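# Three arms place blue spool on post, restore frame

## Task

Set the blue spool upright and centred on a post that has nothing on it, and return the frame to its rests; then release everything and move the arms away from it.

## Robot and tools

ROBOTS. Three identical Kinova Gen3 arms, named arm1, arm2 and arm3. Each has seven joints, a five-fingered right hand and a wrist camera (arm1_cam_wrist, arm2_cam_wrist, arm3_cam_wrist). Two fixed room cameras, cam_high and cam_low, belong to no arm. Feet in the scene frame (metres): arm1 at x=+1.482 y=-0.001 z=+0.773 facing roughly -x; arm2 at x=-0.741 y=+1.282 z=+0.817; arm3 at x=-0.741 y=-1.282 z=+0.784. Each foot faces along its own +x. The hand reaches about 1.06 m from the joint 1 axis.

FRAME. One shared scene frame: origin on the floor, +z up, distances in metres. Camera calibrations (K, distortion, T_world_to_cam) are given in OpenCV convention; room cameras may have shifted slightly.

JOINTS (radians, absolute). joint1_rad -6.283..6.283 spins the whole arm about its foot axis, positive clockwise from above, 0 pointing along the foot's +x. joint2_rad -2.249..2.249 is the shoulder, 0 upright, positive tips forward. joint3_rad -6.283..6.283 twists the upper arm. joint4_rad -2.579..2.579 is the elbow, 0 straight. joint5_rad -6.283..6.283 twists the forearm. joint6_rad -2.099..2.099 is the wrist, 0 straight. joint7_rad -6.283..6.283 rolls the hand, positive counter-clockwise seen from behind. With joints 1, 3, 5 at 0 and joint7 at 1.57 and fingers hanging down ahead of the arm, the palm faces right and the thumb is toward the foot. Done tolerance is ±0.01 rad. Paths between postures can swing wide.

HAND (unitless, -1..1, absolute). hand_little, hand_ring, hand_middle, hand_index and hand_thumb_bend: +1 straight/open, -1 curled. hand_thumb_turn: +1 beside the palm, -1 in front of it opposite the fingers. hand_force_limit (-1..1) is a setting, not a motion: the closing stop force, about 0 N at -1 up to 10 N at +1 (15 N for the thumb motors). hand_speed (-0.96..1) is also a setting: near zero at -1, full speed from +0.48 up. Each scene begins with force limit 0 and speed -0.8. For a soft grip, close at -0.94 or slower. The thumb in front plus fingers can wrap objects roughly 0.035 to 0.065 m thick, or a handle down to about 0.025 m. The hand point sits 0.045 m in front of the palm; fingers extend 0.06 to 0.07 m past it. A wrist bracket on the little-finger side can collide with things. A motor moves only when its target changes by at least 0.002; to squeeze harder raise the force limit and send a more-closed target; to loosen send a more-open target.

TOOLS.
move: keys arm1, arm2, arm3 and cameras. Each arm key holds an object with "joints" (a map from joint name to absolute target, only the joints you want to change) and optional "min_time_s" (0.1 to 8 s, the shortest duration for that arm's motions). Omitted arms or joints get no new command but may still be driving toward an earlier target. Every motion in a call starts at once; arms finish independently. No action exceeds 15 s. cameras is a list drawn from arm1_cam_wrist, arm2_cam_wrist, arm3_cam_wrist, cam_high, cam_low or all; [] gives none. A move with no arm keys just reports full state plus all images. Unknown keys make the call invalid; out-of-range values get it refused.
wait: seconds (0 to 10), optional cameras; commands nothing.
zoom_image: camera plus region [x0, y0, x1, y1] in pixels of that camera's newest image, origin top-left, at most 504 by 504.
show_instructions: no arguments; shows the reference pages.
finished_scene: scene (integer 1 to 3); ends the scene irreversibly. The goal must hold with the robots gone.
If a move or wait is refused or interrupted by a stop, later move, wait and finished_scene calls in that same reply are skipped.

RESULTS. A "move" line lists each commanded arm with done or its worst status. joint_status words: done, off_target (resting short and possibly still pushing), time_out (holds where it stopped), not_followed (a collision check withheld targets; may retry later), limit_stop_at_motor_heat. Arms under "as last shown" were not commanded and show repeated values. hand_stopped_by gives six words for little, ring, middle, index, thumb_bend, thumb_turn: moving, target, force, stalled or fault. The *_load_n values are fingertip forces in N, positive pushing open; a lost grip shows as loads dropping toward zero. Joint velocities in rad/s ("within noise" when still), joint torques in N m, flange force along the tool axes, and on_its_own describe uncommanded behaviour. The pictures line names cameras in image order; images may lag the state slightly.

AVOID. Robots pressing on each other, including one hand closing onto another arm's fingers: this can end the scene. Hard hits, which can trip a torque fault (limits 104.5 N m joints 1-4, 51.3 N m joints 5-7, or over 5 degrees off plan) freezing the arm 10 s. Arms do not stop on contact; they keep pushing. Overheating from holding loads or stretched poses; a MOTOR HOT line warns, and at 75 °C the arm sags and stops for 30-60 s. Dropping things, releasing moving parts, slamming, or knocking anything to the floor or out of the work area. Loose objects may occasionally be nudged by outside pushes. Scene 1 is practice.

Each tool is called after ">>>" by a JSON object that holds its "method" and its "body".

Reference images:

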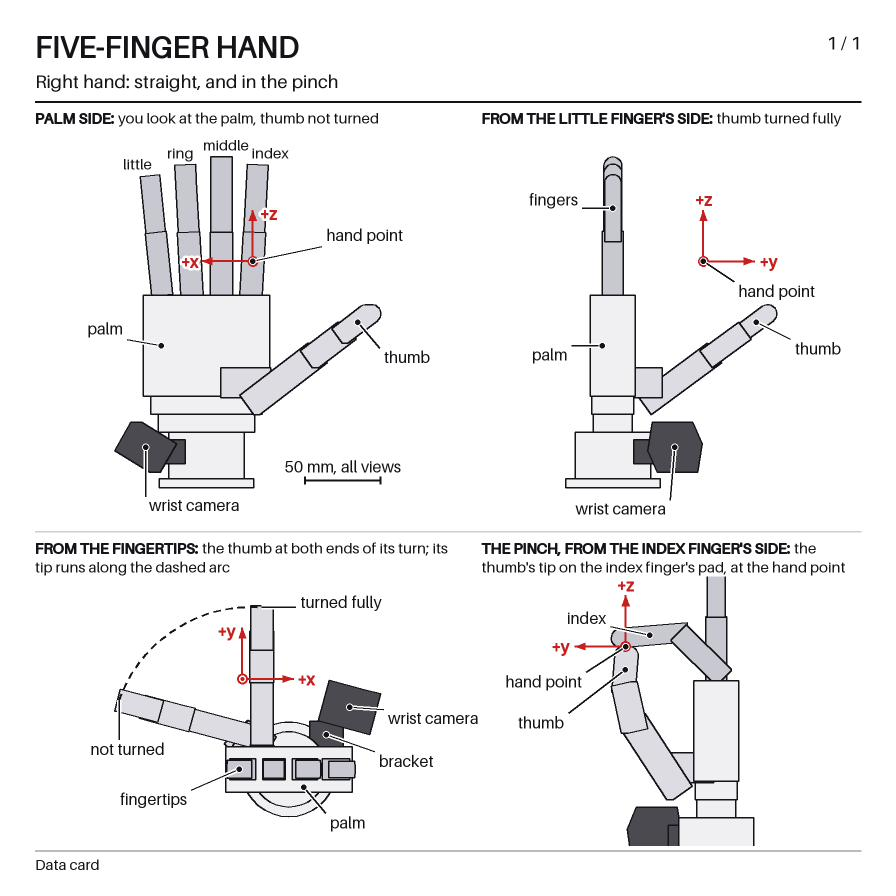

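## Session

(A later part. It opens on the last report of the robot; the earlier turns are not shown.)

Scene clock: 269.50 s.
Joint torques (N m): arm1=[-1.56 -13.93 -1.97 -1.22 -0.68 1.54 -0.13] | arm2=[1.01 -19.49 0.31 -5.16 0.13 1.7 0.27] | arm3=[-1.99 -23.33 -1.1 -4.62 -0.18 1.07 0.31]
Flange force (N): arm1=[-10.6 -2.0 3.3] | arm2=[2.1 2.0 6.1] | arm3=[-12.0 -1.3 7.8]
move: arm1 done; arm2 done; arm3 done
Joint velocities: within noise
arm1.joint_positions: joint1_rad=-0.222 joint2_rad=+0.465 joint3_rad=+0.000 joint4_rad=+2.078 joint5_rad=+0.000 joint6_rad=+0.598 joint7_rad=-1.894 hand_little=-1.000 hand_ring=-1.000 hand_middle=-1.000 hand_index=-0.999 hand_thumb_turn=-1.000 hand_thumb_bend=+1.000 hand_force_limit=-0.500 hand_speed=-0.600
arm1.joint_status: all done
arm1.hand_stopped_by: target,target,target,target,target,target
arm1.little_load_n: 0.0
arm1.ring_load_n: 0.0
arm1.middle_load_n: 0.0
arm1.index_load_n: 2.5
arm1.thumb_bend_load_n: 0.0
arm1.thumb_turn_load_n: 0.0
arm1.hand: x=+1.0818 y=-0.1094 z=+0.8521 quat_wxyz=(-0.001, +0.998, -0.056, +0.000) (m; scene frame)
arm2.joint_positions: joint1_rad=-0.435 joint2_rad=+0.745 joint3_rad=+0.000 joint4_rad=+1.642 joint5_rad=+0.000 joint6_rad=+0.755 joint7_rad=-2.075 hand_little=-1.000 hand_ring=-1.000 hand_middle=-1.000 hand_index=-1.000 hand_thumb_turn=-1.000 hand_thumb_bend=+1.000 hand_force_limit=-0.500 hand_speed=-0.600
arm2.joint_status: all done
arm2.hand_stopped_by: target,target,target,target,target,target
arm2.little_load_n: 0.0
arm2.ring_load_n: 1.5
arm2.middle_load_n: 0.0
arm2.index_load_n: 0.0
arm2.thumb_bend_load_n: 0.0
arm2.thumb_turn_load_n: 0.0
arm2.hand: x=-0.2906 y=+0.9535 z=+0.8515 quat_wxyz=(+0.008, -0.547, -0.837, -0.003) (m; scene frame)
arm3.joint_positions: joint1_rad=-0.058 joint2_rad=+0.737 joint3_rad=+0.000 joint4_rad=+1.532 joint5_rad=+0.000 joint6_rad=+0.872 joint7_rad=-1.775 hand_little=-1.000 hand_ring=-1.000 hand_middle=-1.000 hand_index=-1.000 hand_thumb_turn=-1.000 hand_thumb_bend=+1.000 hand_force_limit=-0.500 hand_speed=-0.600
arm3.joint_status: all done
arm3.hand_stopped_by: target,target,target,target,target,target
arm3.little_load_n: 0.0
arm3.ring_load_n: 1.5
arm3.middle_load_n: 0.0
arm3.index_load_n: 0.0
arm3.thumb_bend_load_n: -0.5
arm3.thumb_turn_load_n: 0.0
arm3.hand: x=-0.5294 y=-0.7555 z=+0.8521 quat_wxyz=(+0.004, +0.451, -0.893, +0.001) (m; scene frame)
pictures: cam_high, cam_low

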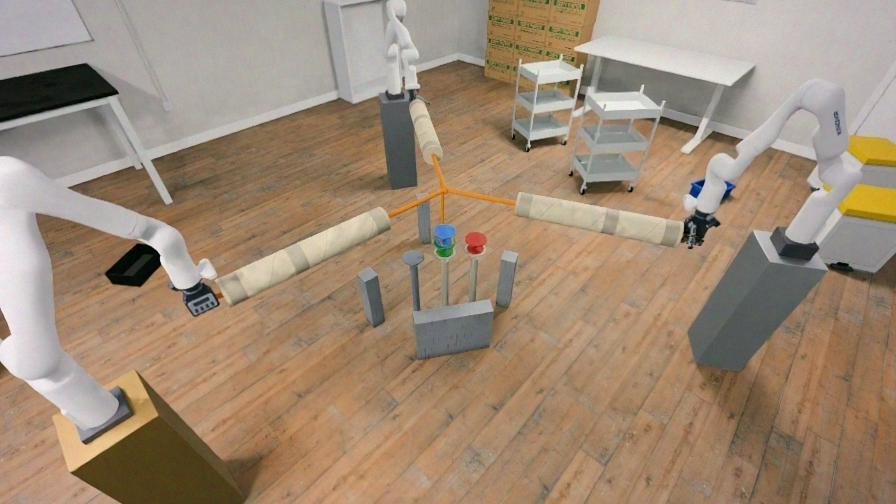

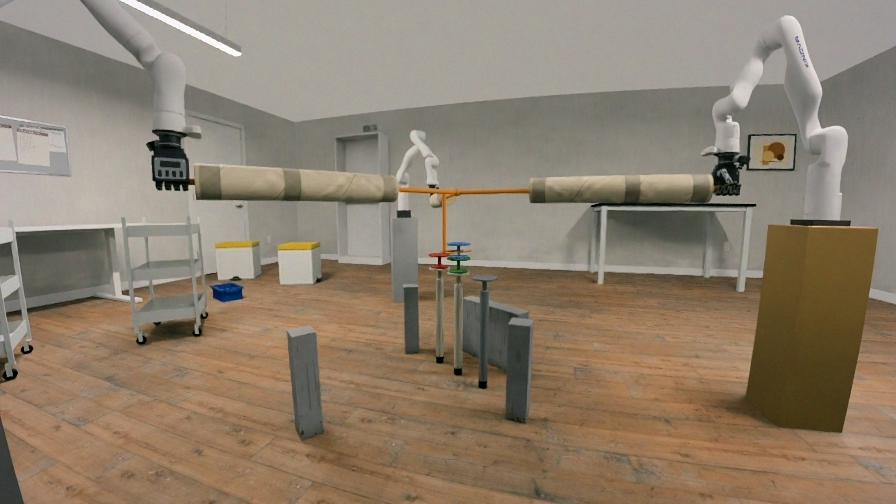

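>>> {"method": "move", "body": {"arm1": {"joints":{"joint1_rad":-0.2216,"joint2_rad":0.3421,"joint4_rad":2.0037,"joint6_rad":0.7958,"joint7_rad":-1.8941},"min_time_s":3.5}, "arm2": {"joints":{"joint1_rad":-0.4360,"joint2_rad":0.6472,"joint4_rad":1.5948,"joint6_rad":0.8996,"joint7_rad":-2.0761},"min_time_s":3.5}, "arm3": {"joints":{"joint1_rad":-0.0583,"joint2_rad":0.6524,"joint4_rad":1.4710,"joint6_rad":1.0182,"joint7_rad":-1.7758},"min_time_s":3.5}, "cameras": ["cam_high","cam_low"]}}

>>> {"method": "zoom_image", "body": {"camera": "cam_low", "region": [420, 200, 490, 270]}}

>>> {"method": "move", "body": {"arm1": {"joints":{"joint1_rad":-0.4047,"joint2_rad":0.2278,"joint4_rad":2.1800,"joint6_rad":0.7338,"joint7_rad":-2.0772},"min_time_s":3.5}, "arm2": {"joints":{"joint1_rad":-0.4529,"joint2_rad":0.8100,"joint4_rad":1.2538,"joint6_rad":1.0778,"joint7_rad":-2.0930},"min_time_s":3.5}, "arm3": {"joints":{"joint1_rad":0.0996,"joint2_rad":0.6566,"joint4_rad":1.4623,"joint6_rad":1.0227,"joint7_rad":-1.6179},"min_time_s":3.5}}}

>>> {"method": "move", "body": {"arm1": {"joints":{"joint1_rad":-0.6611,"joint2_rad":0.2872,"joint4_rad":2.3968,"joint6_rad":0.4576,"joint7_rad":-2.3336},"min_time_s":3.5}, "arm2": {"joints":{"joint1_rad":-0.4651,"joint2_rad":1.0773,"joint4_rad":0.8566,"joint6_rad":1.2077,"joint7_rad":-2.1052},"min_time_s":3.5}, "arm3": {"joints":{"joint1_rad":0.2539,"joint2_rad":0.7601,"joint4_rad":1.4608,"joint6_rad":0.9197,"joint7_rad":-1.4636},"min_time_s":3.5}, "cameras": ["all"]}}

>>> {"method": "zoom_image", "body": {"camera": "cam_high", "region": [380, 190, 470, 280]}}

>>> {"method": "zoom_image", "body": {"camera": "cam_low", "region": [440, 220, 520, 300]}}

Scene clock: 312.20 s.
Joint torques (N m): arm1=[-1.11 -13.53 -1.45 -3.13 -0.63 1.49 -0.1] | arm2=[1.31 -19.64 0.59 -7.1 0.22 1.18 0.2] | arm3=[-2.37 -23.15 -1.43 -5.61 -0.45 1.11 0.33]
Flange force (N): arm1=[-9.8 -1.0 3.3] | arm2=[3.3 1.8 7.0] | arm3=[-12.8 -1.8 7.0]
move: arm1 done; arm2 done; arm3 done
Joint velocities: within noise
arm1.joint_positions: joint1_rad=-0.222 joint2_rad=+0.342 joint3_rad=+0.000 joint4_rad=+2.004 joint5_rad=+0.000 joint6_rad=+0.796 joint7_rad=-1.894 hand_little=-1.000 hand_ring=-1.000 hand_middle=-1.000 hand_index=-0.999 hand_thumb_turn=-1.000 hand_thumb_bend=+1.000 hand_force_limit=-0.500 hand_speed=-0.600
arm1.joint_status: all done
arm1.hand_stopped_by: target,target,target,target,target,target
arm1.little_load_n: 0.0
arm1.ring_load_n: 0.0
arm1.middle_load_n: 0.0
arm1.index_load_n: 2.5
arm1.thumb_bend_load_n: 0.0
arm1.thumb_turn_load_n: 0.0
arm1.hand: x=+1.0818 y=-0.1095 z=+0.9121 quat_wxyz=(-0.001, +0.998, -0.056, +0.000) (m; scene frame)
arm2.joint_positions: joint1_rad=-0.436 joint2_rad=+0.647 joint3_rad=+0.000 joint4_rad=+1.595 joint5_rad=+0.000 joint6_rad=+0.900 joint7_rad=-2.076 hand_little=-1.000 hand_ring=-1.000 hand_middle=-1.000 hand_index=-1.000 hand_thumb_turn=-1.000 hand_thumb_bend=+1.000 hand_force_limit=-0.500 hand_speed=-0.600
arm2.joint_status: all done
arm2.hand_stopped_by: target,target,target,target,target,target
arm2.little_load_n: 0.0
arm2.ring_load_n: 1.5
arm2.middle_load_n: 0.0
arm2.index_load_n: 0.0
arm2.thumb_bend_load_n: -0.5
arm2.thumb_turn_load_n: 0.0
arm2.hand: x=-0.2904 y=+0.9535 z=+0.9115 quat_wxyz=(+0.008, -0.547, -0.837, -0.003) (m; scene frame)
arm3.joint_positions: joint1_rad=-0.058 joint2_rad=+0.652 joint3_rad=+0.000 joint4_rad=+1.471 joint5_rad=+0.000 joint6_rad=+1.018 joint7_rad=-1.776 hand_little=-1.000 hand_ring=-1.000 hand_middle=-1.000 hand_index=-1.000 hand_thumb_turn=-1.000 hand_thumb_bend=+1.000 hand_force_limit=-0.500 hand_speed=-0.600
arm3.joint_status: all done
arm3.hand_stopped_by: target,target,target,target,target,target
arm3.little_load_n: 0.0
arm3.ring_load_n: 1.5
arm3.middle_load_n: 0.0
arm3.index_load_n: 0.0
arm3.thumb_bend_load_n: 0.0
arm3.thumb_turn_load_n: 0.0
arm3.hand: x=-0.5294 y=-0.7556 z=+0.9122 quat_wxyz=(+0.004, +0.451, -0.893, +0.001) (m; scene frame)
pictures: cam_high, cam_low

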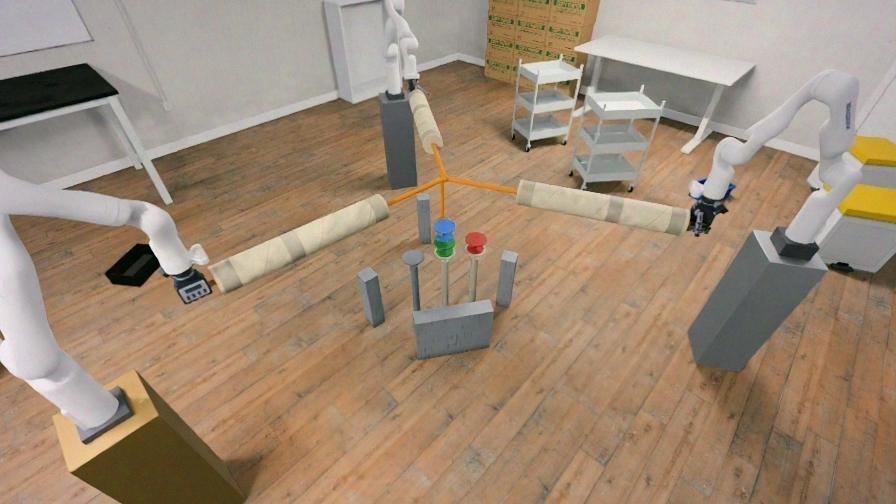

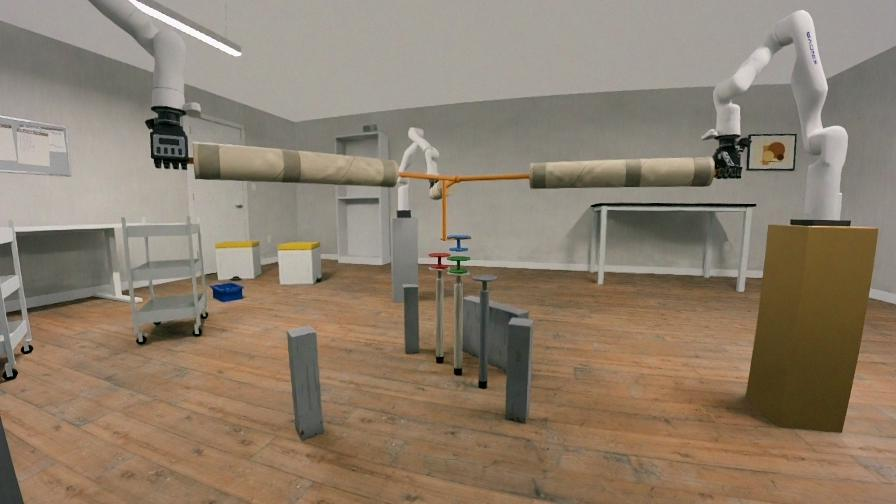

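Scaled by 7.200.

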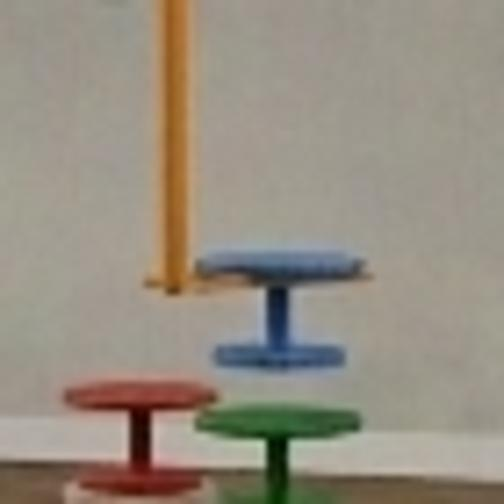

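Scene clock: 316.00 s.
Joint torques (N m): arm1=[-0.93 -11.07 -1.29 -3.16 -0.56 1.19 -0.17] | arm2=[1.31 -23.19 0.57 -9.06 0.17 0.72 0.14] | arm3=[-2.14 -23.08 -1.25 -5.38 -0.37 1.28 0.32]
Flange force (N): arm1=[-9.2 -0.1 3.5] | arm2=[6.5 -0.5 7.1] | arm3=[-12.7 -3.4 6.8]
move: arm1 done; arm2 done; arm3 done
Joint velocities: within noise
arm1.joint_positions: joint1_rad=-0.405 joint2_rad=+0.228 joint3_rad=+0.000 joint4_rad=+2.180 joint5_rad=+0.000 joint6_rad=+0.734 joint7_rad=-2.077 hand_little=-1.000 hand_ring=-1.000 hand_middle=-1.000 hand_index=-0.999 hand_thumb_turn=-1.000 hand_thumb_bend=+1.000 hand_force_limit=-0.500 hand_speed=-0.600
arm1.joint_status: all done
arm1.hand_stopped_by: target,target,target,target,target,target
arm1.little_load_n: 0.0
arm1.ring_load_n: 0.0
arm1.middle_load_n: 0.0
arm1.index_load_n: 2.5
arm1.thumb_bend_load_n: 0.0
arm1.thumb_turn_load_n: 0.0
arm1.hand: x=+1.1529 y=-0.1516 z=+0.9120 quat_wxyz=(-0.001, +0.998, -0.056, +0.000) (m; scene frame)
arm2.joint_positions: joint1_rad=-0.453 joint2_rad=+0.810 joint3_rad=+0.000 joint4_rad=+1.254 joint5_rad=+0.000 joint6_rad=+1.078 joint7_rad=-2.093 hand_little=-1.000 hand_ring=-1.000 hand_middle=-1.000 hand_index=-1.000 hand_thumb_turn=-1.000 hand_thumb_bend=+1.000 hand_force_limit=-0.500 hand_speed=-0.600
arm2.joint_status: all done
arm2.hand_stopped_by: target,target,target,target,target,target
arm2.little_load_n: 0.0
arm2.ring_load_n: 1.5
arm2.middle_load_n: 0.0
arm2.index_load_n: 0.0
arm2.thumb_bend_load_n: 0.0
arm2.thumb_turn_load_n: 0.0
arm2.hand: x=-0.2192 y=+0.9114 z=+0.9115 quat_wxyz=(+0.008, -0.547, -0.837, -0.003) (m; scene frame)
arm3.joint_positions: joint1_rad=+0.100 joint2_rad=+0.657 joint3_rad=+0.000 joint4_rad=+1.462 joint5_rad=+0.000 joint6_rad=+1.023 joint7_rad=-1.618 hand_little=-1.000 hand_ring=-1.000 hand_middle=-1.000 hand_index=-1.000 hand_thumb_turn=-1.000 hand_thumb_bend=+1.000 hand_force_limit=-0.500 hand_speed=-0.600
arm3.joint_status: all done
arm3.hand_stopped_by: target,target,target,target,target,target
arm3.little_load_n: 0.0
arm3.ring_load_n: 1.5
arm3.middle_load_n: 0.0
arm3.index_load_n: 0.0
arm3.thumb_bend_load_n: 0.0
arm3.thumb_turn_load_n: 0.0
arm3.hand: x=-0.4581 y=-0.7975 z=+0.9122 quat_wxyz=(+0.004, +0.451, -0.893, +0.001) (m; scene frame)
pictures: none

Scene clock: 319.80 s.
Joint torques (N m): arm1=[-1.6 -10.02 -2.02 -1.1 -0.71 0.92 -0.13] | arm2=[0.85 -26.3 0.38 -8.82 0 1.35 0.21] | arm3=[-1.5 -23.96 -0.62 -4.57 -0.01 1.37 0.35]
Flange force (N): arm1=[-10.7 -0.2 3.9] | arm2=[7.5 -2.2 6.6] | arm3=[-12.3 -4.1 7.8]
move: arm1 done; arm2 done; arm3 done
Joint velocities: within noise
arm1.joint_positions: joint1_rad=-0.661 joint2_rad=+0.287 joint3_rad=+0.000 joint4_rad=+2.397 joint5_rad=+0.000 joint6_rad=+0.458 joint7_rad=-2.334 hand_little=-1.000 hand_ring=-1.000 hand_middle=-1.000 hand_index=-0.999 hand_thumb_turn=-1.000 hand_thumb_bend=+1.000 hand_force_limit=-0.500 hand_speed=-0.600
arm1.joint_status: all done
arm1.hand_stopped_by: target,target,target,target,target,target
arm1.little_load_n: 0.0
arm1.ring_load_n: 0.0
arm1.middle_load_n: 0.0
arm1.index_load_n: 2.5
arm1.thumb_bend_load_n: 0.0
arm1.thumb_turn_load_n: 0.0
arm1.hand: x=+1.2242 y=-0.1937 z=+0.8570 quat_wxyz=(-0.001, +0.998, -0.056, +0.000) (m; scene frame)
arm2.joint_positions: joint1_rad=-0.465 joint2_rad=+1.077 joint3_rad=+0.000 joint4_rad=+0.857 joint5_rad=+0.000 joint6_rad=+1.208 joint7_rad=-2.105 hand_little=-1.000 hand_ring=-1.000 hand_middle=-1.000 hand_index=-1.000 hand_thumb_turn=-1.000 hand_thumb_bend=+1.000 hand_force_limit=-0.500 hand_speed=-0.600
arm2.joint_status: all done
arm2.hand_stopped_by: target,target,target,target,target,target
arm2.little_load_n: 0.0
arm2.ring_load_n: 1.5
arm2.middle_load_n: 0.0
arm2.index_load_n: 0.0
arm2.thumb_bend_load_n: 0.0
arm2.thumb_turn_load_n: 0.0
arm2.hand: x=-0.1480 y=+0.8694 z=+0.8566 quat_wxyz=(+0.008, -0.547, -0.837, -0.003) (m; scene frame)
arm3.joint_positions: joint1_rad=+0.254 joint2_rad=+0.760 joint3_rad=+0.000 joint4_rad=+1.461 joint5_rad=+0.000 joint6_rad=+0.920 joint7_rad=-1.464 hand_little=-1.000 hand_ring=-1.000 hand_middle=-1.000 hand_index=-1.000 hand_thumb_turn=-1.000 hand_thumb_bend=+1.000 hand_force_limit=-0.500 hand_speed=-0.600
arm3.joint_status: all done
arm3.hand_stopped_by: target,target,target,target,target,target
arm3.little_load_n: 0.0
arm3.ring_load_n: 1.5
arm3.middle_load_n: 0.0
arm3.index_load_n: 0.0
arm3.thumb_bend_load_n: 0.0
arm3.thumb_turn_load_n: 0.0
arm3.hand: x=-0.3867 y=-0.8395 z=+0.8572 quat_wxyz=(+0.003, +0.451, -0.893, +0.001) (m; scene frame)
pictures: arm1_cam_wrist, arm2_cam_wrist, arm3_cam_wrist, cam_high, cam_low
camera_calibration:
arm1_cam_wrist: T_world_to_cam=[[0.175236, -0.984053, -0.0305158, -0.375521], [-0.905465, -0.173256, 0.387447, 0.76646], [-0.386556, -0.0402636, -0.921387, 1.3713], [0, 0, 0, 1]] pos_world=[1.28989, -0.181525, 0.955074]
arm2_cam_wrist: T_world_to_cam=[[0.818494, 0.574393, 0.0118477, -0.383486], [0.469667, -0.680853, 0.562007, 0.169596], [0.33088, -0.454435, -0.827048, 1.26857], [0, 0, 0, 1]] pos_world=[-0.185518, 0.912226, 0.958401]
arm3_cam_wrist: T_world_to_cam=[[-0.948599, 0.314126, -0.0385231, -0.0709969], [0.268611, 0.863502, 0.426863, 0.477381], [0.167353, 0.394574, -0.903495, 1.28962], [0, 0, 0, 1]] pos_world=[-0.411399, -0.898767, 0.958653]

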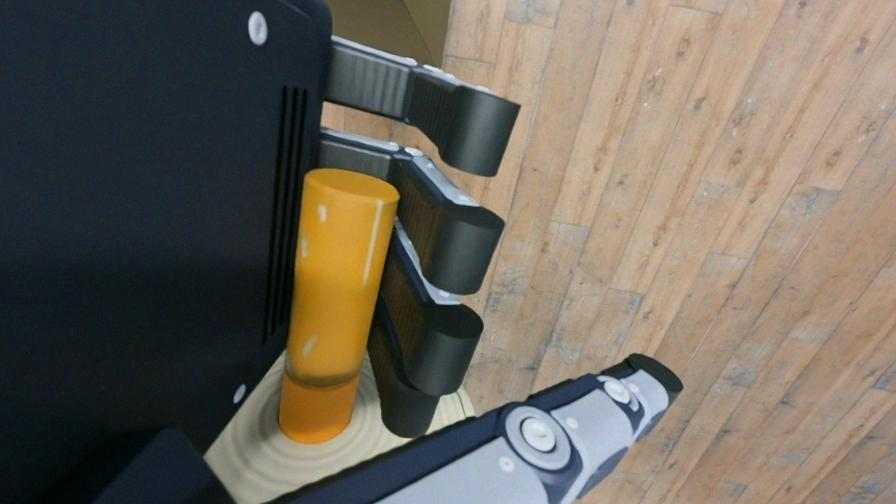

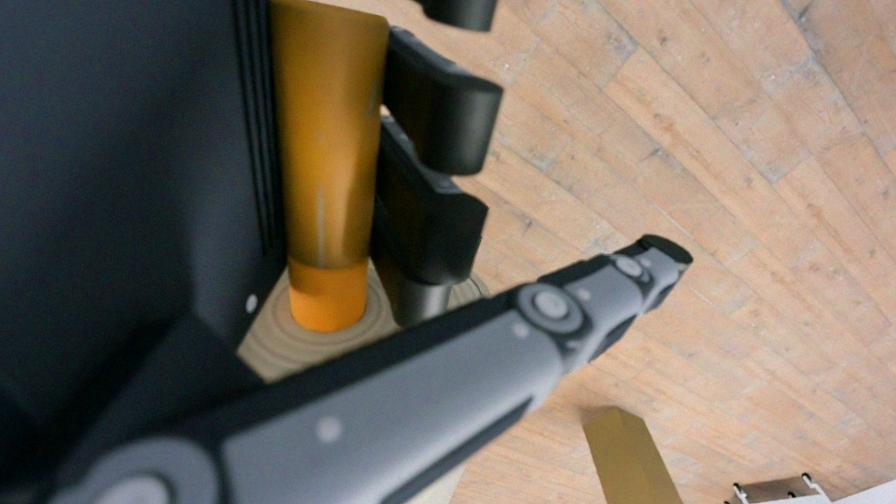

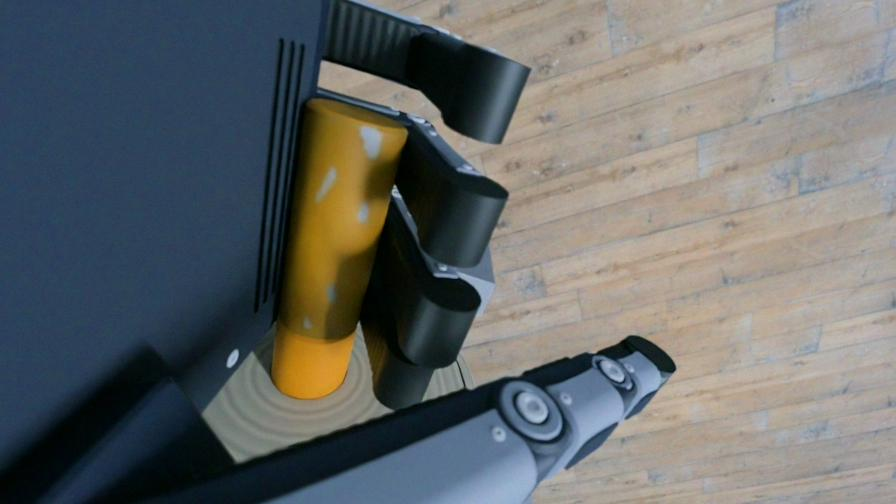

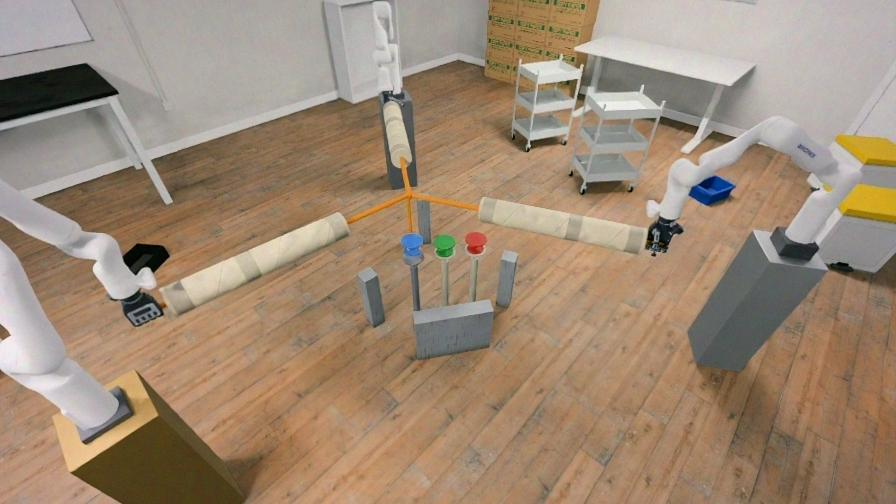

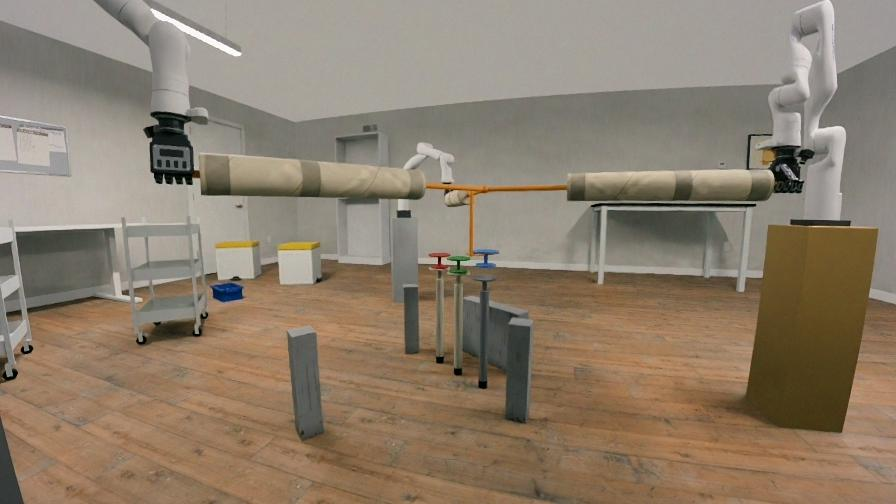

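Scaled by 5.600.

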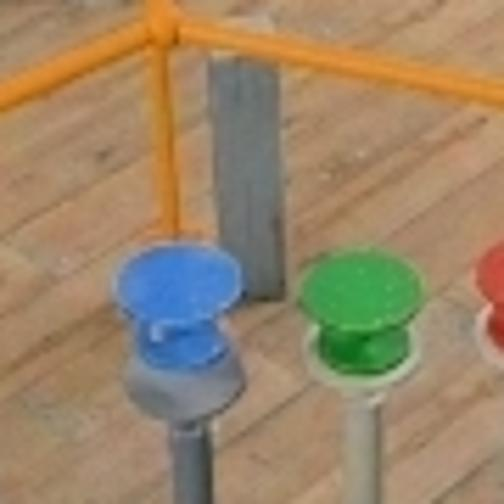

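Scaled by 6.300.

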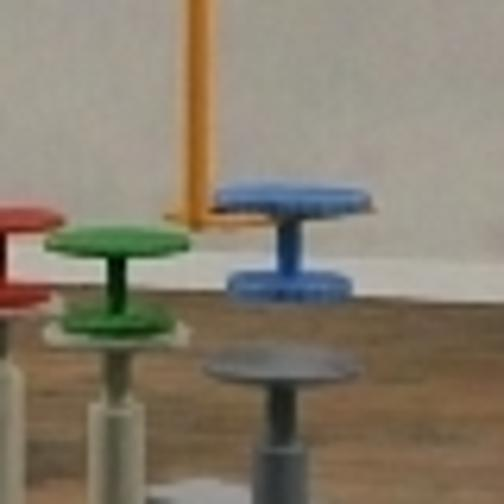

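>>> {"method": "move", "body": {"arm1": {"joints":{"joint1_rad":-0.6703,"joint2_rad":0.4199,"joint4_rad":2.4258,"joint6_rad":0.2959,"joint7_rad":-2.3428},"min_time_s":3}, "arm2": {"joints":{"joint1_rad":-0.4560,"joint2_rad":1.1278,"joint4_rad":0.8719,"joint6_rad":1.1419,"joint7_rad":-2.0961},"min_time_s":3}, "arm3": {"joints":{"joint1_rad":0.2565,"joint2_rad":0.8090,"joint4_rad":1.5097,"joint6_rad":0.8229,"joint7_rad":-1.4610},"min_time_s":3}, "cameras": ["cam_high","cam_low"]}}

>>> {"method": "zoom_image", "body": {"camera": "cam_high", "region": [380, 210, 450, 280]}}

>>> {"method": "zoom_image", "body": {"camera": "cam_low", "region": [440, 230, 510, 300]}}

>>> {"method": "zoom_image", "body": {"camera": "cam_high", "region": [420, 210, 490, 280]}}

Scene clock: 339.17 s.
Joint torques (N m): arm1=[-1.78 -10.95 -2.36 0.65 -0.55 1.02 -0.12] | arm2=[0.36 -25.99 -0.03 -7.95 -0.21 1.69 0.23] | arm3=[-1.2 -23.68 -0.33 -3.5 0.14 1.63 0.34]
Flange force (N): arm1=[-11.2 0.0 4.2] | arm2=[6.0 -2.1 5.8] | arm3=[-12.3 -3.6 8.5]
move: arm1 done; arm2 done; arm3 done
Joint velocities: within noise
arm1.joint_positions: joint1_rad=-0.670 joint2_rad=+0.420 joint3_rad=+0.000 joint4_rad=+2.426 joint5_rad=+0.000 joint6_rad=+0.296 joint7_rad=-2.343 hand_little=-1.000 hand_ring=-1.000 hand_middle=-1.000 hand_index=-0.999 hand_thumb_turn=-1.000 hand_thumb_bend=+1.000 hand_force_limit=-0.500 hand_speed=-0.600
arm1.joint_status: all done
arm1.hand_stopped_by: target,target,target,target,target,target
arm1.little_load_n: 0.0
arm1.ring_load_n: 0.0
arm1.middle_load_n: 0.0
arm1.index_load_n: 2.0
arm1.thumb_bend_load_n: 0.0
arm1.thumb_turn_load_n: 0.0
arm1.hand: x=+1.2214 y=-0.1987 z=+0.8190 quat_wxyz=(-0.001, +0.998, -0.056, +0.000) (m; scene frame)
arm2.joint_positions: joint1_rad=-0.456 joint2_rad=+1.128 joint3_rad=+0.000 joint4_rad=+0.872 joint5_rad=+0.000 joint6_rad=+1.142 joint7_rad=-2.096 hand_little=-1.000 hand_ring=-1.000 hand_middle=-1.000 hand_index=-1.000 hand_thumb_turn=-1.000 hand_thumb_bend=+1.000 hand_force_limit=-0.500 hand_speed=-0.600
arm2.joint_status: all done
arm2.hand_stopped_by: target,target,target,target,target,target
arm2.little_load_n: 0.0
arm2.ring_load_n: 1.5
arm2.middle_load_n: 0.0
arm2.index_load_n: 0.0
arm2.thumb_bend_load_n: 0.0
arm2.thumb_turn_load_n: 0.0
arm2.hand: x=-0.1508 y=+0.8642 z=+0.8185 quat_wxyz=(+0.008, -0.547, -0.837, -0.003) (m; scene frame)
arm3.joint_positions: joint1_rad=+0.256 joint2_rad=+0.809 joint3_rad=+0.000 joint4_rad=+1.510 joint5_rad=+0.000 joint6_rad=+0.823 joint7_rad=-1.461 hand_little=-1.000 hand_ring=-1.000 hand_middle=-1.000 hand_index=-1.000 hand_thumb_turn=-1.000 hand_thumb_bend=+1.000 hand_force_limit=-0.500 hand_speed=-0.600
arm3.joint_status: all done
arm3.hand_stopped_by: target,target,target,target,target,target
arm3.little_load_n: 0.0
arm3.ring_load_n: 1.5
arm3.middle_load_n: 0.0
arm3.index_load_n: 0.0
arm3.thumb_bend_load_n: 0.0
arm3.thumb_turn_load_n: 0.0
arm3.hand: x=-0.3897 y=-0.8448 z=+0.8192 quat_wxyz=(+0.004, +0.451, -0.893, +0.001) (m; scene frame)
pictures: cam_high, cam_low

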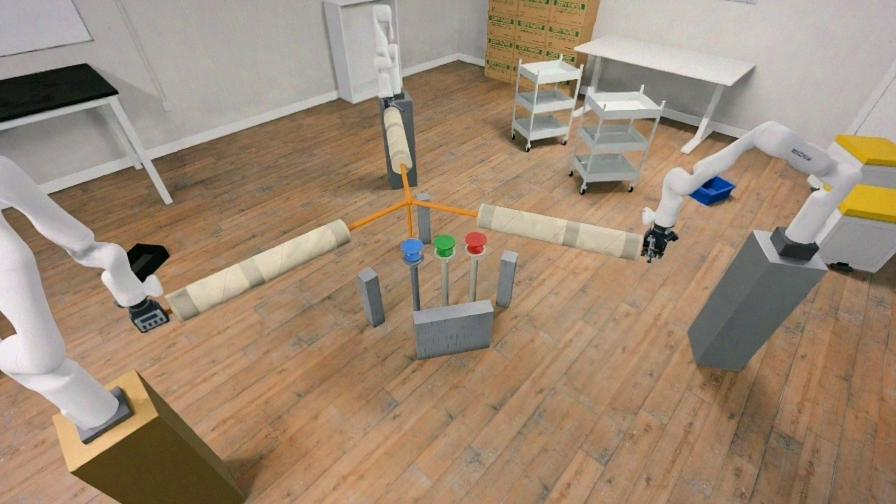

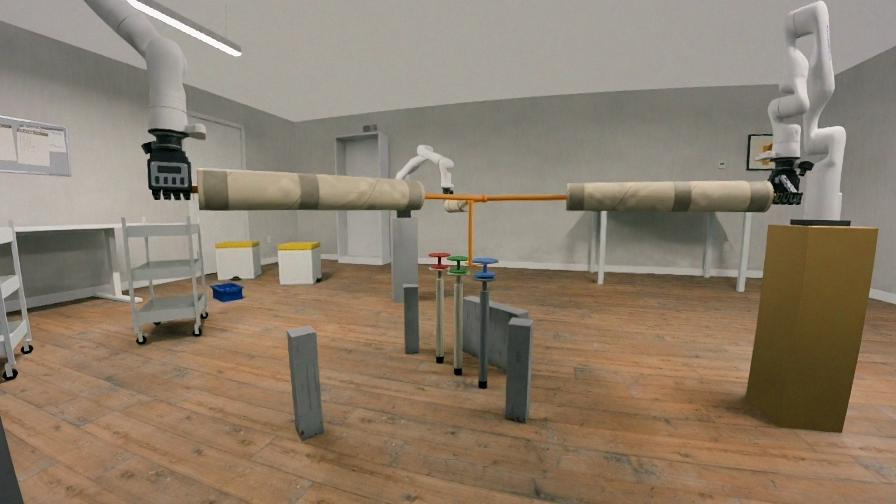

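Scaled by 7.200.

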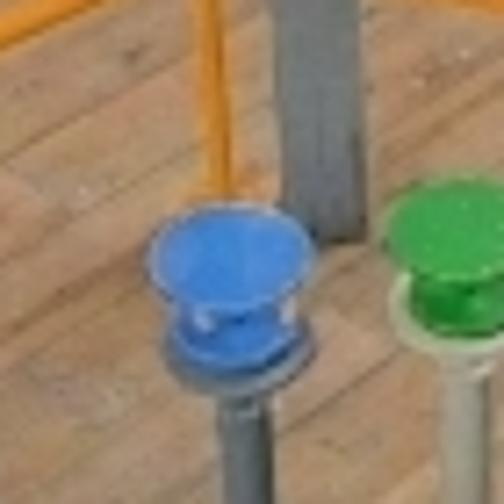

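Scaled by 7.200.

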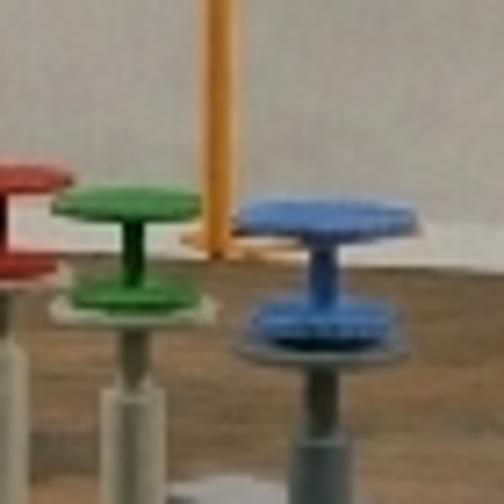

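Scaled by 7.200.

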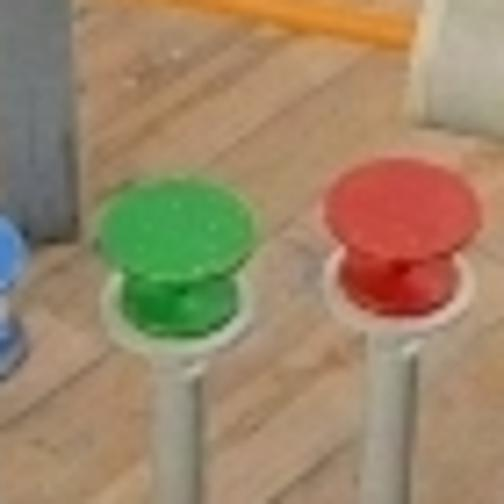

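>>> {"method": "zoom_image", "body": {"camera": "cam_high", "region": [395, 235, 435, 275]}}

>>> {"method": "zoom_image", "body": {"camera": "cam_low", "region": [465, 255, 505, 295]}}

>>> {"method": "zoom_image", "body": {"camera": "cam_high", "region": [427, 230, 467, 270]}}

Scaled by 12.600.

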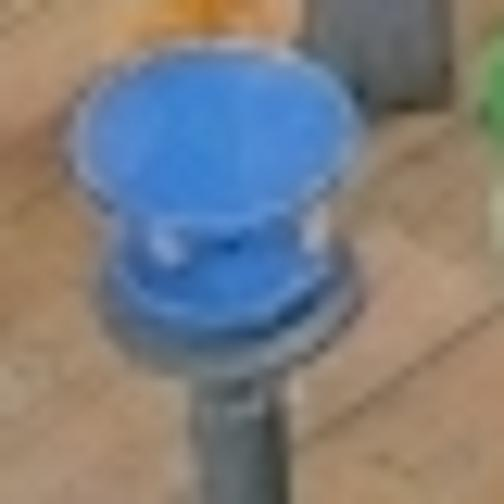

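Scaled by 12.600.

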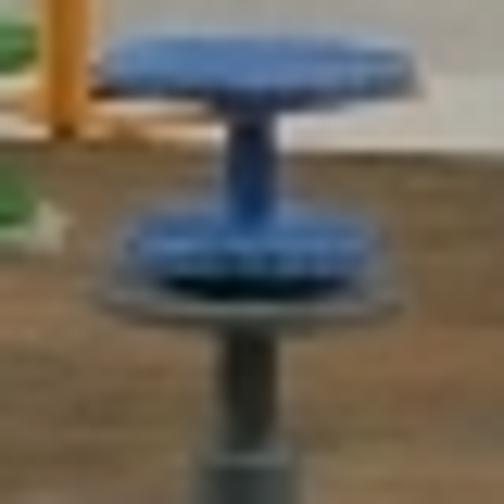

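Scaled by 12.600.

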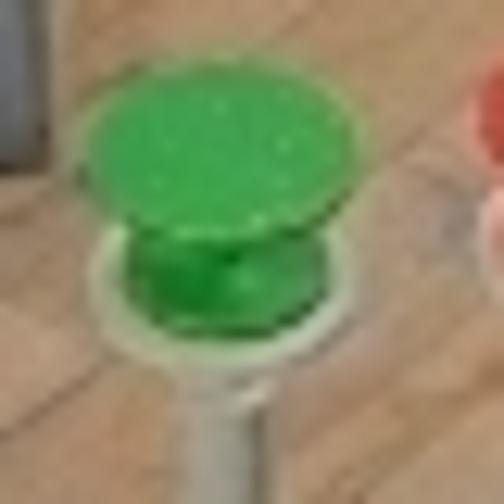

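>>> {"method": "move", "body": {"arm1": {"joints":{"joint1_rad":-0.6535,"joint2_rad":0.4156,"joint4_rad":2.4269,"joint6_rad":0.2991,"joint7_rad":-2.3260},"min_time_s":1.5}, "arm2": {"joints":{"joint1_rad":-0.4597,"joint2_rad":1.1152,"joint4_rad":0.8980,"joint6_rad":1.1284,"joint7_rad":-2.0998},"min_time_s":1.5}, "arm3": {"joints":{"joint1_rad":0.2487,"joint2_rad":0.8099,"joint4_rad":1.5026,"joint6_rad":0.8291,"joint7_rad":-1.4688},"min_time_s":1.5}, "cameras": ["cam_high","cam_low"]}}

>>> {"method": "zoom_image", "body": {"camera": "cam_high", "region": [395, 235, 435, 275]}}

>>> {"method": "zoom_image", "body": {"camera": "cam_low", "region": [465, 255, 505, 295]}}

Scene clock: 372.73 s.
Joint torques (N m): arm1=[-1.39 -11.08 -1.85 0.05 -0.46 0.8 -0.15] | arm2=[0.03 -26.13 -0.28 -8.36 -0.37 1.36 0.14] | arm3=[-0.94 -23.77 -0.06 -3.55 0.28 1.59 0.36]
Flange force (N): arm1=[-9.4 0.2 4.4] | arm2=[6.3 -3.0 5.8] | arm3=[-12.6 -3.0 8.4]
move: arm1 done; arm2 done; arm3 done
Joint velocities: within noise
arm1.joint_positions: joint1_rad=-0.654 joint2_rad=+0.416 joint3_rad=+0.000 joint4_rad=+2.427 joint5_rad=+0.000 joint6_rad=+0.299 joint7_rad=-2.326 hand_little=-1.000 hand_ring=-1.000 hand_middle=-1.000 hand_index=-0.999 hand_thumb_turn=-1.000 hand_thumb_bend=+1.000 hand_force_limit=-0.500 hand_speed=-0.600
arm1.joint_status: all done
arm1.hand_stopped_by: target,target,target,target,target,target
arm1.little_load_n: 0.0
arm1.ring_load_n: 0.0
arm1.middle_load_n: 0.0
arm1.index_load_n: 2.0
arm1.thumb_bend_load_n: 0.0
arm1.thumb_turn_load_n: 0.0
arm1.hand: x=+1.2196 y=-0.1946 z=+0.8200 quat_wxyz=(-0.001, +0.998, -0.056, +0.000) (m; scene frame)
arm2.joint_positions: joint1_rad=-0.460 joint2_rad=+1.115 joint3_rad=+0.000 joint4_rad=+0.898 joint5_rad=+0.000 joint6_rad=+1.128 joint7_rad=-2.100 hand_little=-1.000 hand_ring=-1.000 hand_middle=-1.000 hand_index=-1.000 hand_thumb_turn=-1.000 hand_thumb_bend=+1.000 hand_force_limit=-0.500 hand_speed=-0.600
arm2.joint_status: all done
arm2.hand_stopped_by: target,target,target,target,target,target
arm2.little_load_n: 0.0
arm2.ring_load_n: 1.5
arm2.middle_load_n: 0.0
arm2.index_load_n: 0.0
arm2.thumb_bend_load_n: 0.0
arm2.thumb_turn_load_n: 0.0
arm2.hand: x=-0.1526 y=+0.8686 z=+0.8195 quat_wxyz=(+0.008, -0.547, -0.837, -0.003) (m; scene frame)
arm3.joint_positions: joint1_rad=+0.249 joint2_rad=+0.810 joint3_rad=+0.000 joint4_rad=+1.503 joint5_rad=+0.000 joint6_rad=+0.829 joint7_rad=-1.469 hand_little=-1.000 hand_ring=-1.000 hand_middle=-1.000 hand_index=-1.000 hand_thumb_turn=-1.000 hand_thumb_bend=+1.000 hand_force_limit=-0.500 hand_speed=-0.600
arm3.joint_status: all done
arm3.hand_stopped_by: target,target,target,target,target,target
arm3.little_load_n: 0.5
arm3.ring_load_n: 1.5
arm3.middle_load_n: 0.5
arm3.index_load_n: 0.0
arm3.thumb_bend_load_n: 0.0
arm3.thumb_turn_load_n: 0.0
arm3.hand: x=-0.3916 y=-0.8406 z=+0.8204 quat_wxyz=(+0.004, +0.451, -0.893, +0.001) (m; scene frame)
pictures: cam_high, cam_low

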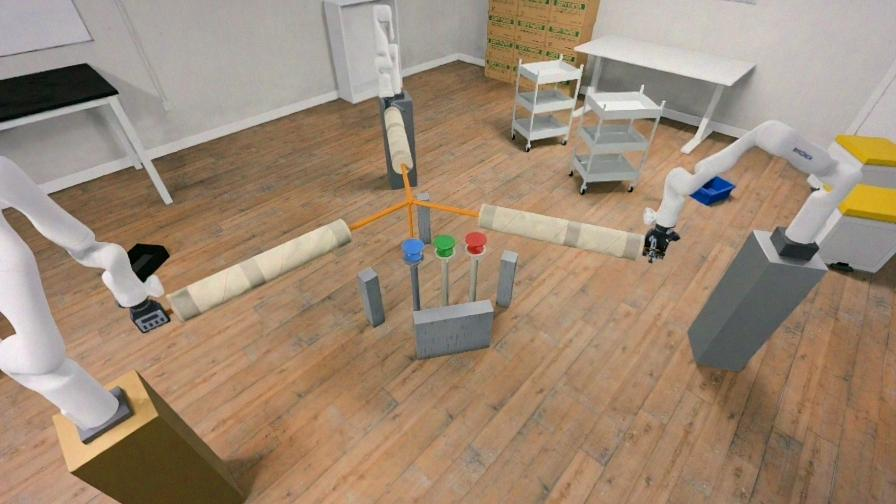

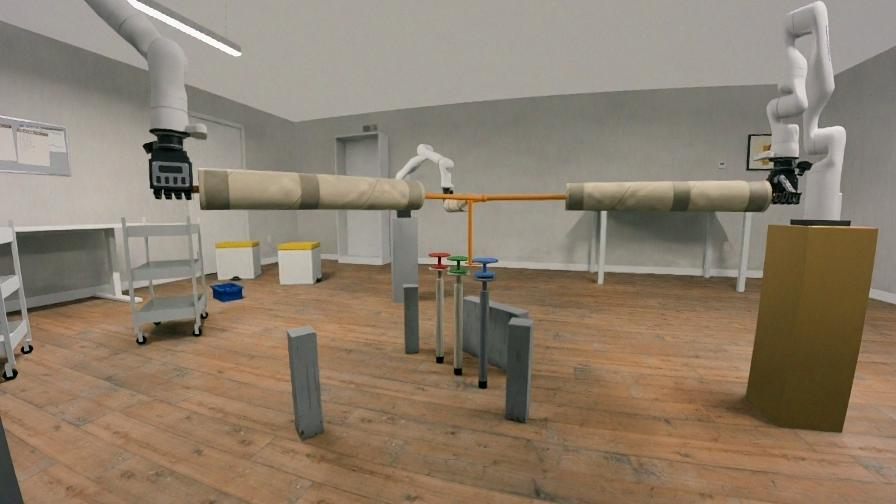

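Scaled by 12.600.

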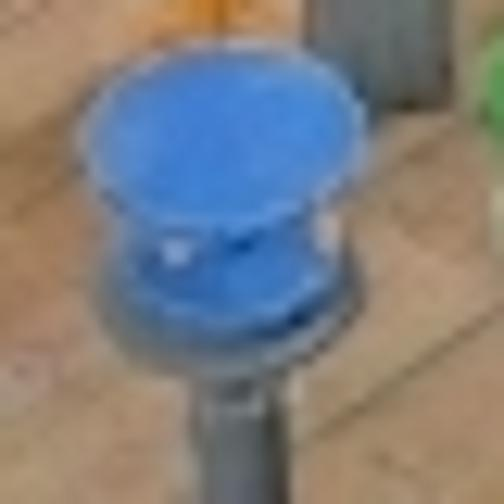

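Scaled by 12.600.

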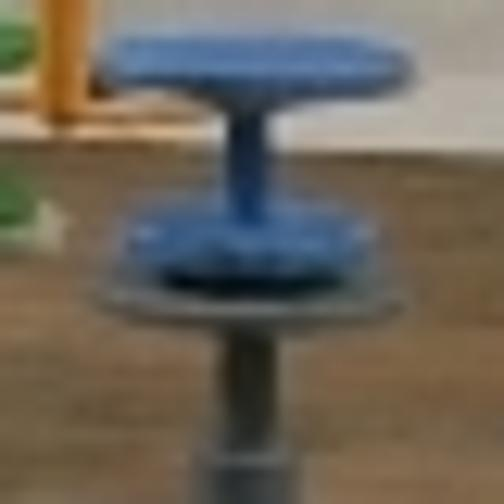

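>>> {"method": "move", "body": {"arm1": {"joints":{"joint1_rad":-0.6535,"joint2_rad":0.5048,"joint4_rad":2.448,"joint6_rad":0.1888,"joint7_rad":-2.326},"min_time_s":2.5}, "arm2": {"joints":{"joint1_rad":-0.4593,"joint2_rad":1.1501,"joint4_rad":0.9048,"joint6_rad":1.0867,"joint7_rad":-2.0994},"min_time_s":2.5}, "arm3": {"joints":{"joint1_rad":0.2488,"joint2_rad":0.8519,"joint4_rad":1.5138,"joint6_rad":0.7758,"joint7_rad":-1.4687},"min_time_s":2.5}, "cameras": ["cam_high","cam_low"]}}

Scene clock: 410.63 s.
Joint torques (N m): arm1=[-1.77 -11.62 -2.35 0.87 -0.42 0.6 -0.15] | arm2=[0.62 -25.52 0.19 -7.57 -0.04 1.62 0.25] | arm3=[-1.06 -24.23 -0.22 -4.08 0.21 1.02 0.32]
Flange force (N): arm1=[-10.1 -1.1 4.0] | arm2=[6.0 -1.6 4.8] | arm3=[-10.5 -3.0 8.6]
move: arm1 done; arm2 done; arm3 done
Joint velocities: within noise
arm1.joint_positions: joint1_rad=-0.653 joint2_rad=+0.505 joint3_rad=+0.000 joint4_rad=+2.448 joint5_rad=+0.000 joint6_rad=+0.189 joint7_rad=-2.326 hand_little=-1.000 hand_ring=-1.000 hand_middle=-1.000 hand_index=-0.999 hand_thumb_turn=-1.000 hand_thumb_bend=+1.000 hand_force_limit=-0.500 hand_speed=-0.600
arm1.joint_status: all done
arm1.hand_stopped_by: target,target,target,target,target,target
arm1.little_load_n: 0.0
arm1.ring_load_n: 0.0
arm1.middle_load_n: 0.0
arm1.index_load_n: 2.5
arm1.thumb_bend_load_n: 0.0
arm1.thumb_turn_load_n: 0.0
arm1.hand: x=+1.2196 y=-0.1945 z=+0.7950 quat_wxyz=(-0.001, +0.998, -0.056, +0.000) (m; scene frame)
arm2.joint_positions: joint1_rad=-0.459 joint2_rad=+1.150 joint3_rad=+0.000 joint4_rad=+0.905 joint5_rad=+0.000 joint6_rad=+1.087 joint7_rad=-2.099 hand_little=-1.000 hand_ring=-1.000 hand_middle=-1.000 hand_index=-1.000 hand_thumb_turn=-1.000 hand_thumb_bend=+1.000 hand_force_limit=-0.500 hand_speed=-0.600
arm2.joint_status: all done
arm2.hand_stopped_by: target,target,target,target,target,target
arm2.little_load_n: 0.0
arm2.ring_load_n: 1.5
arm2.middle_load_n: 0.0
arm2.index_load_n: 0.0
arm2.thumb_bend_load_n: 0.0
arm2.thumb_turn_load_n: 0.0
arm2.hand: x=-0.1527 y=+0.8685 z=+0.7945 quat_wxyz=(+0.008, -0.547, -0.837, -0.003) (m; scene frame)
arm3.joint_positions: joint1_rad=+0.249 joint2_rad=+0.852 joint3_rad=+0.000 joint4_rad=+1.514 joint5_rad=+0.000 joint6_rad=+0.776 joint7_rad=-1.469 hand_little=-1.000 hand_ring=-1.000 hand_middle=-1.000 hand_index=-1.000 hand_thumb_turn=-1.000 hand_thumb_bend=+1.000 hand_force_limit=-0.500 hand_speed=-0.600
arm3.joint_status: all done
arm3.hand_stopped_by: target,target,target,target,target,target
arm3.little_load_n: 0.0
arm3.ring_load_n: 1.5
arm3.middle_load_n: 0.0
arm3.index_load_n: 0.0
arm3.thumb_bend_load_n: 0.0
arm3.thumb_turn_load_n: 0.0
arm3.hand: x=-0.3915 y=-0.8405 z=+0.7953 quat_wxyz=(+0.003, +0.451, -0.893, +0.001) (m; scene frame)
pictures: cam_high, cam_low

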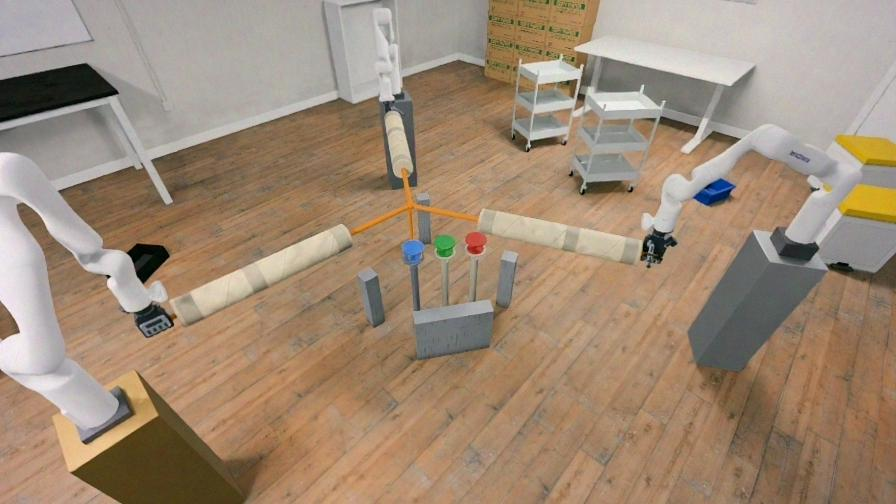

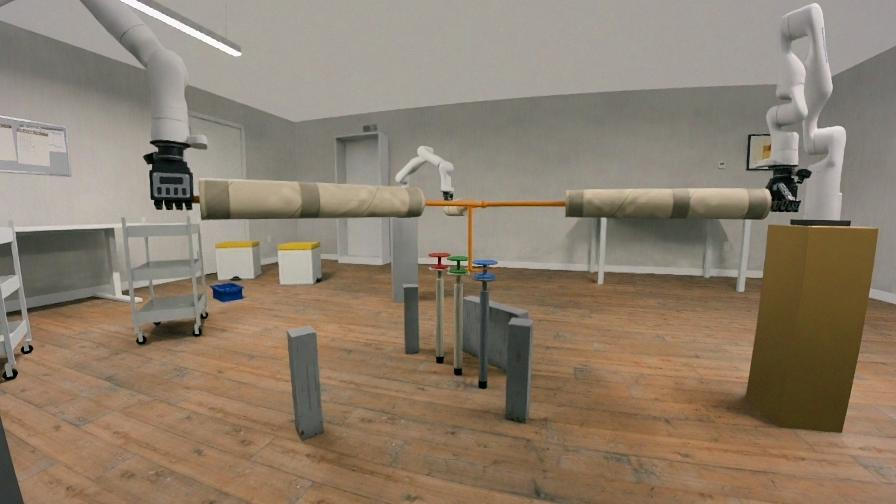

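>>> {"method": "zoom_image", "body": {"camera": "cam_low", "region": [455, 240, 515, 300]}}

>>> {"method": "zoom_image", "body": {"camera": "cam_high", "region": [385, 225, 445, 285]}}

Scaled by 8.400.

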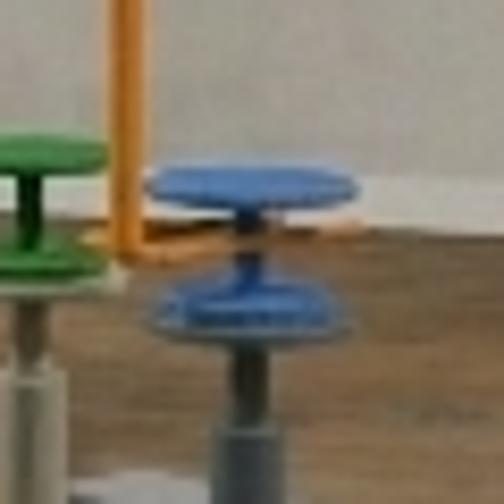

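Scaled by 8.400.

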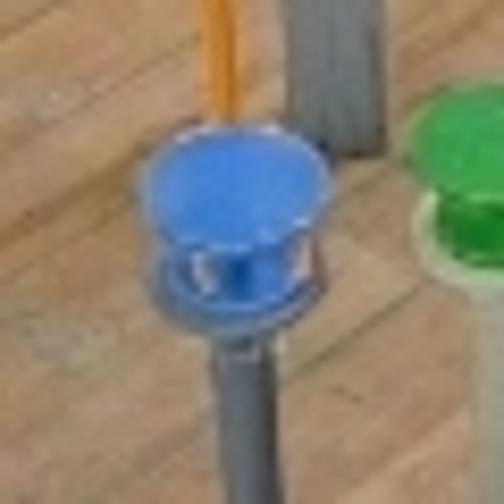

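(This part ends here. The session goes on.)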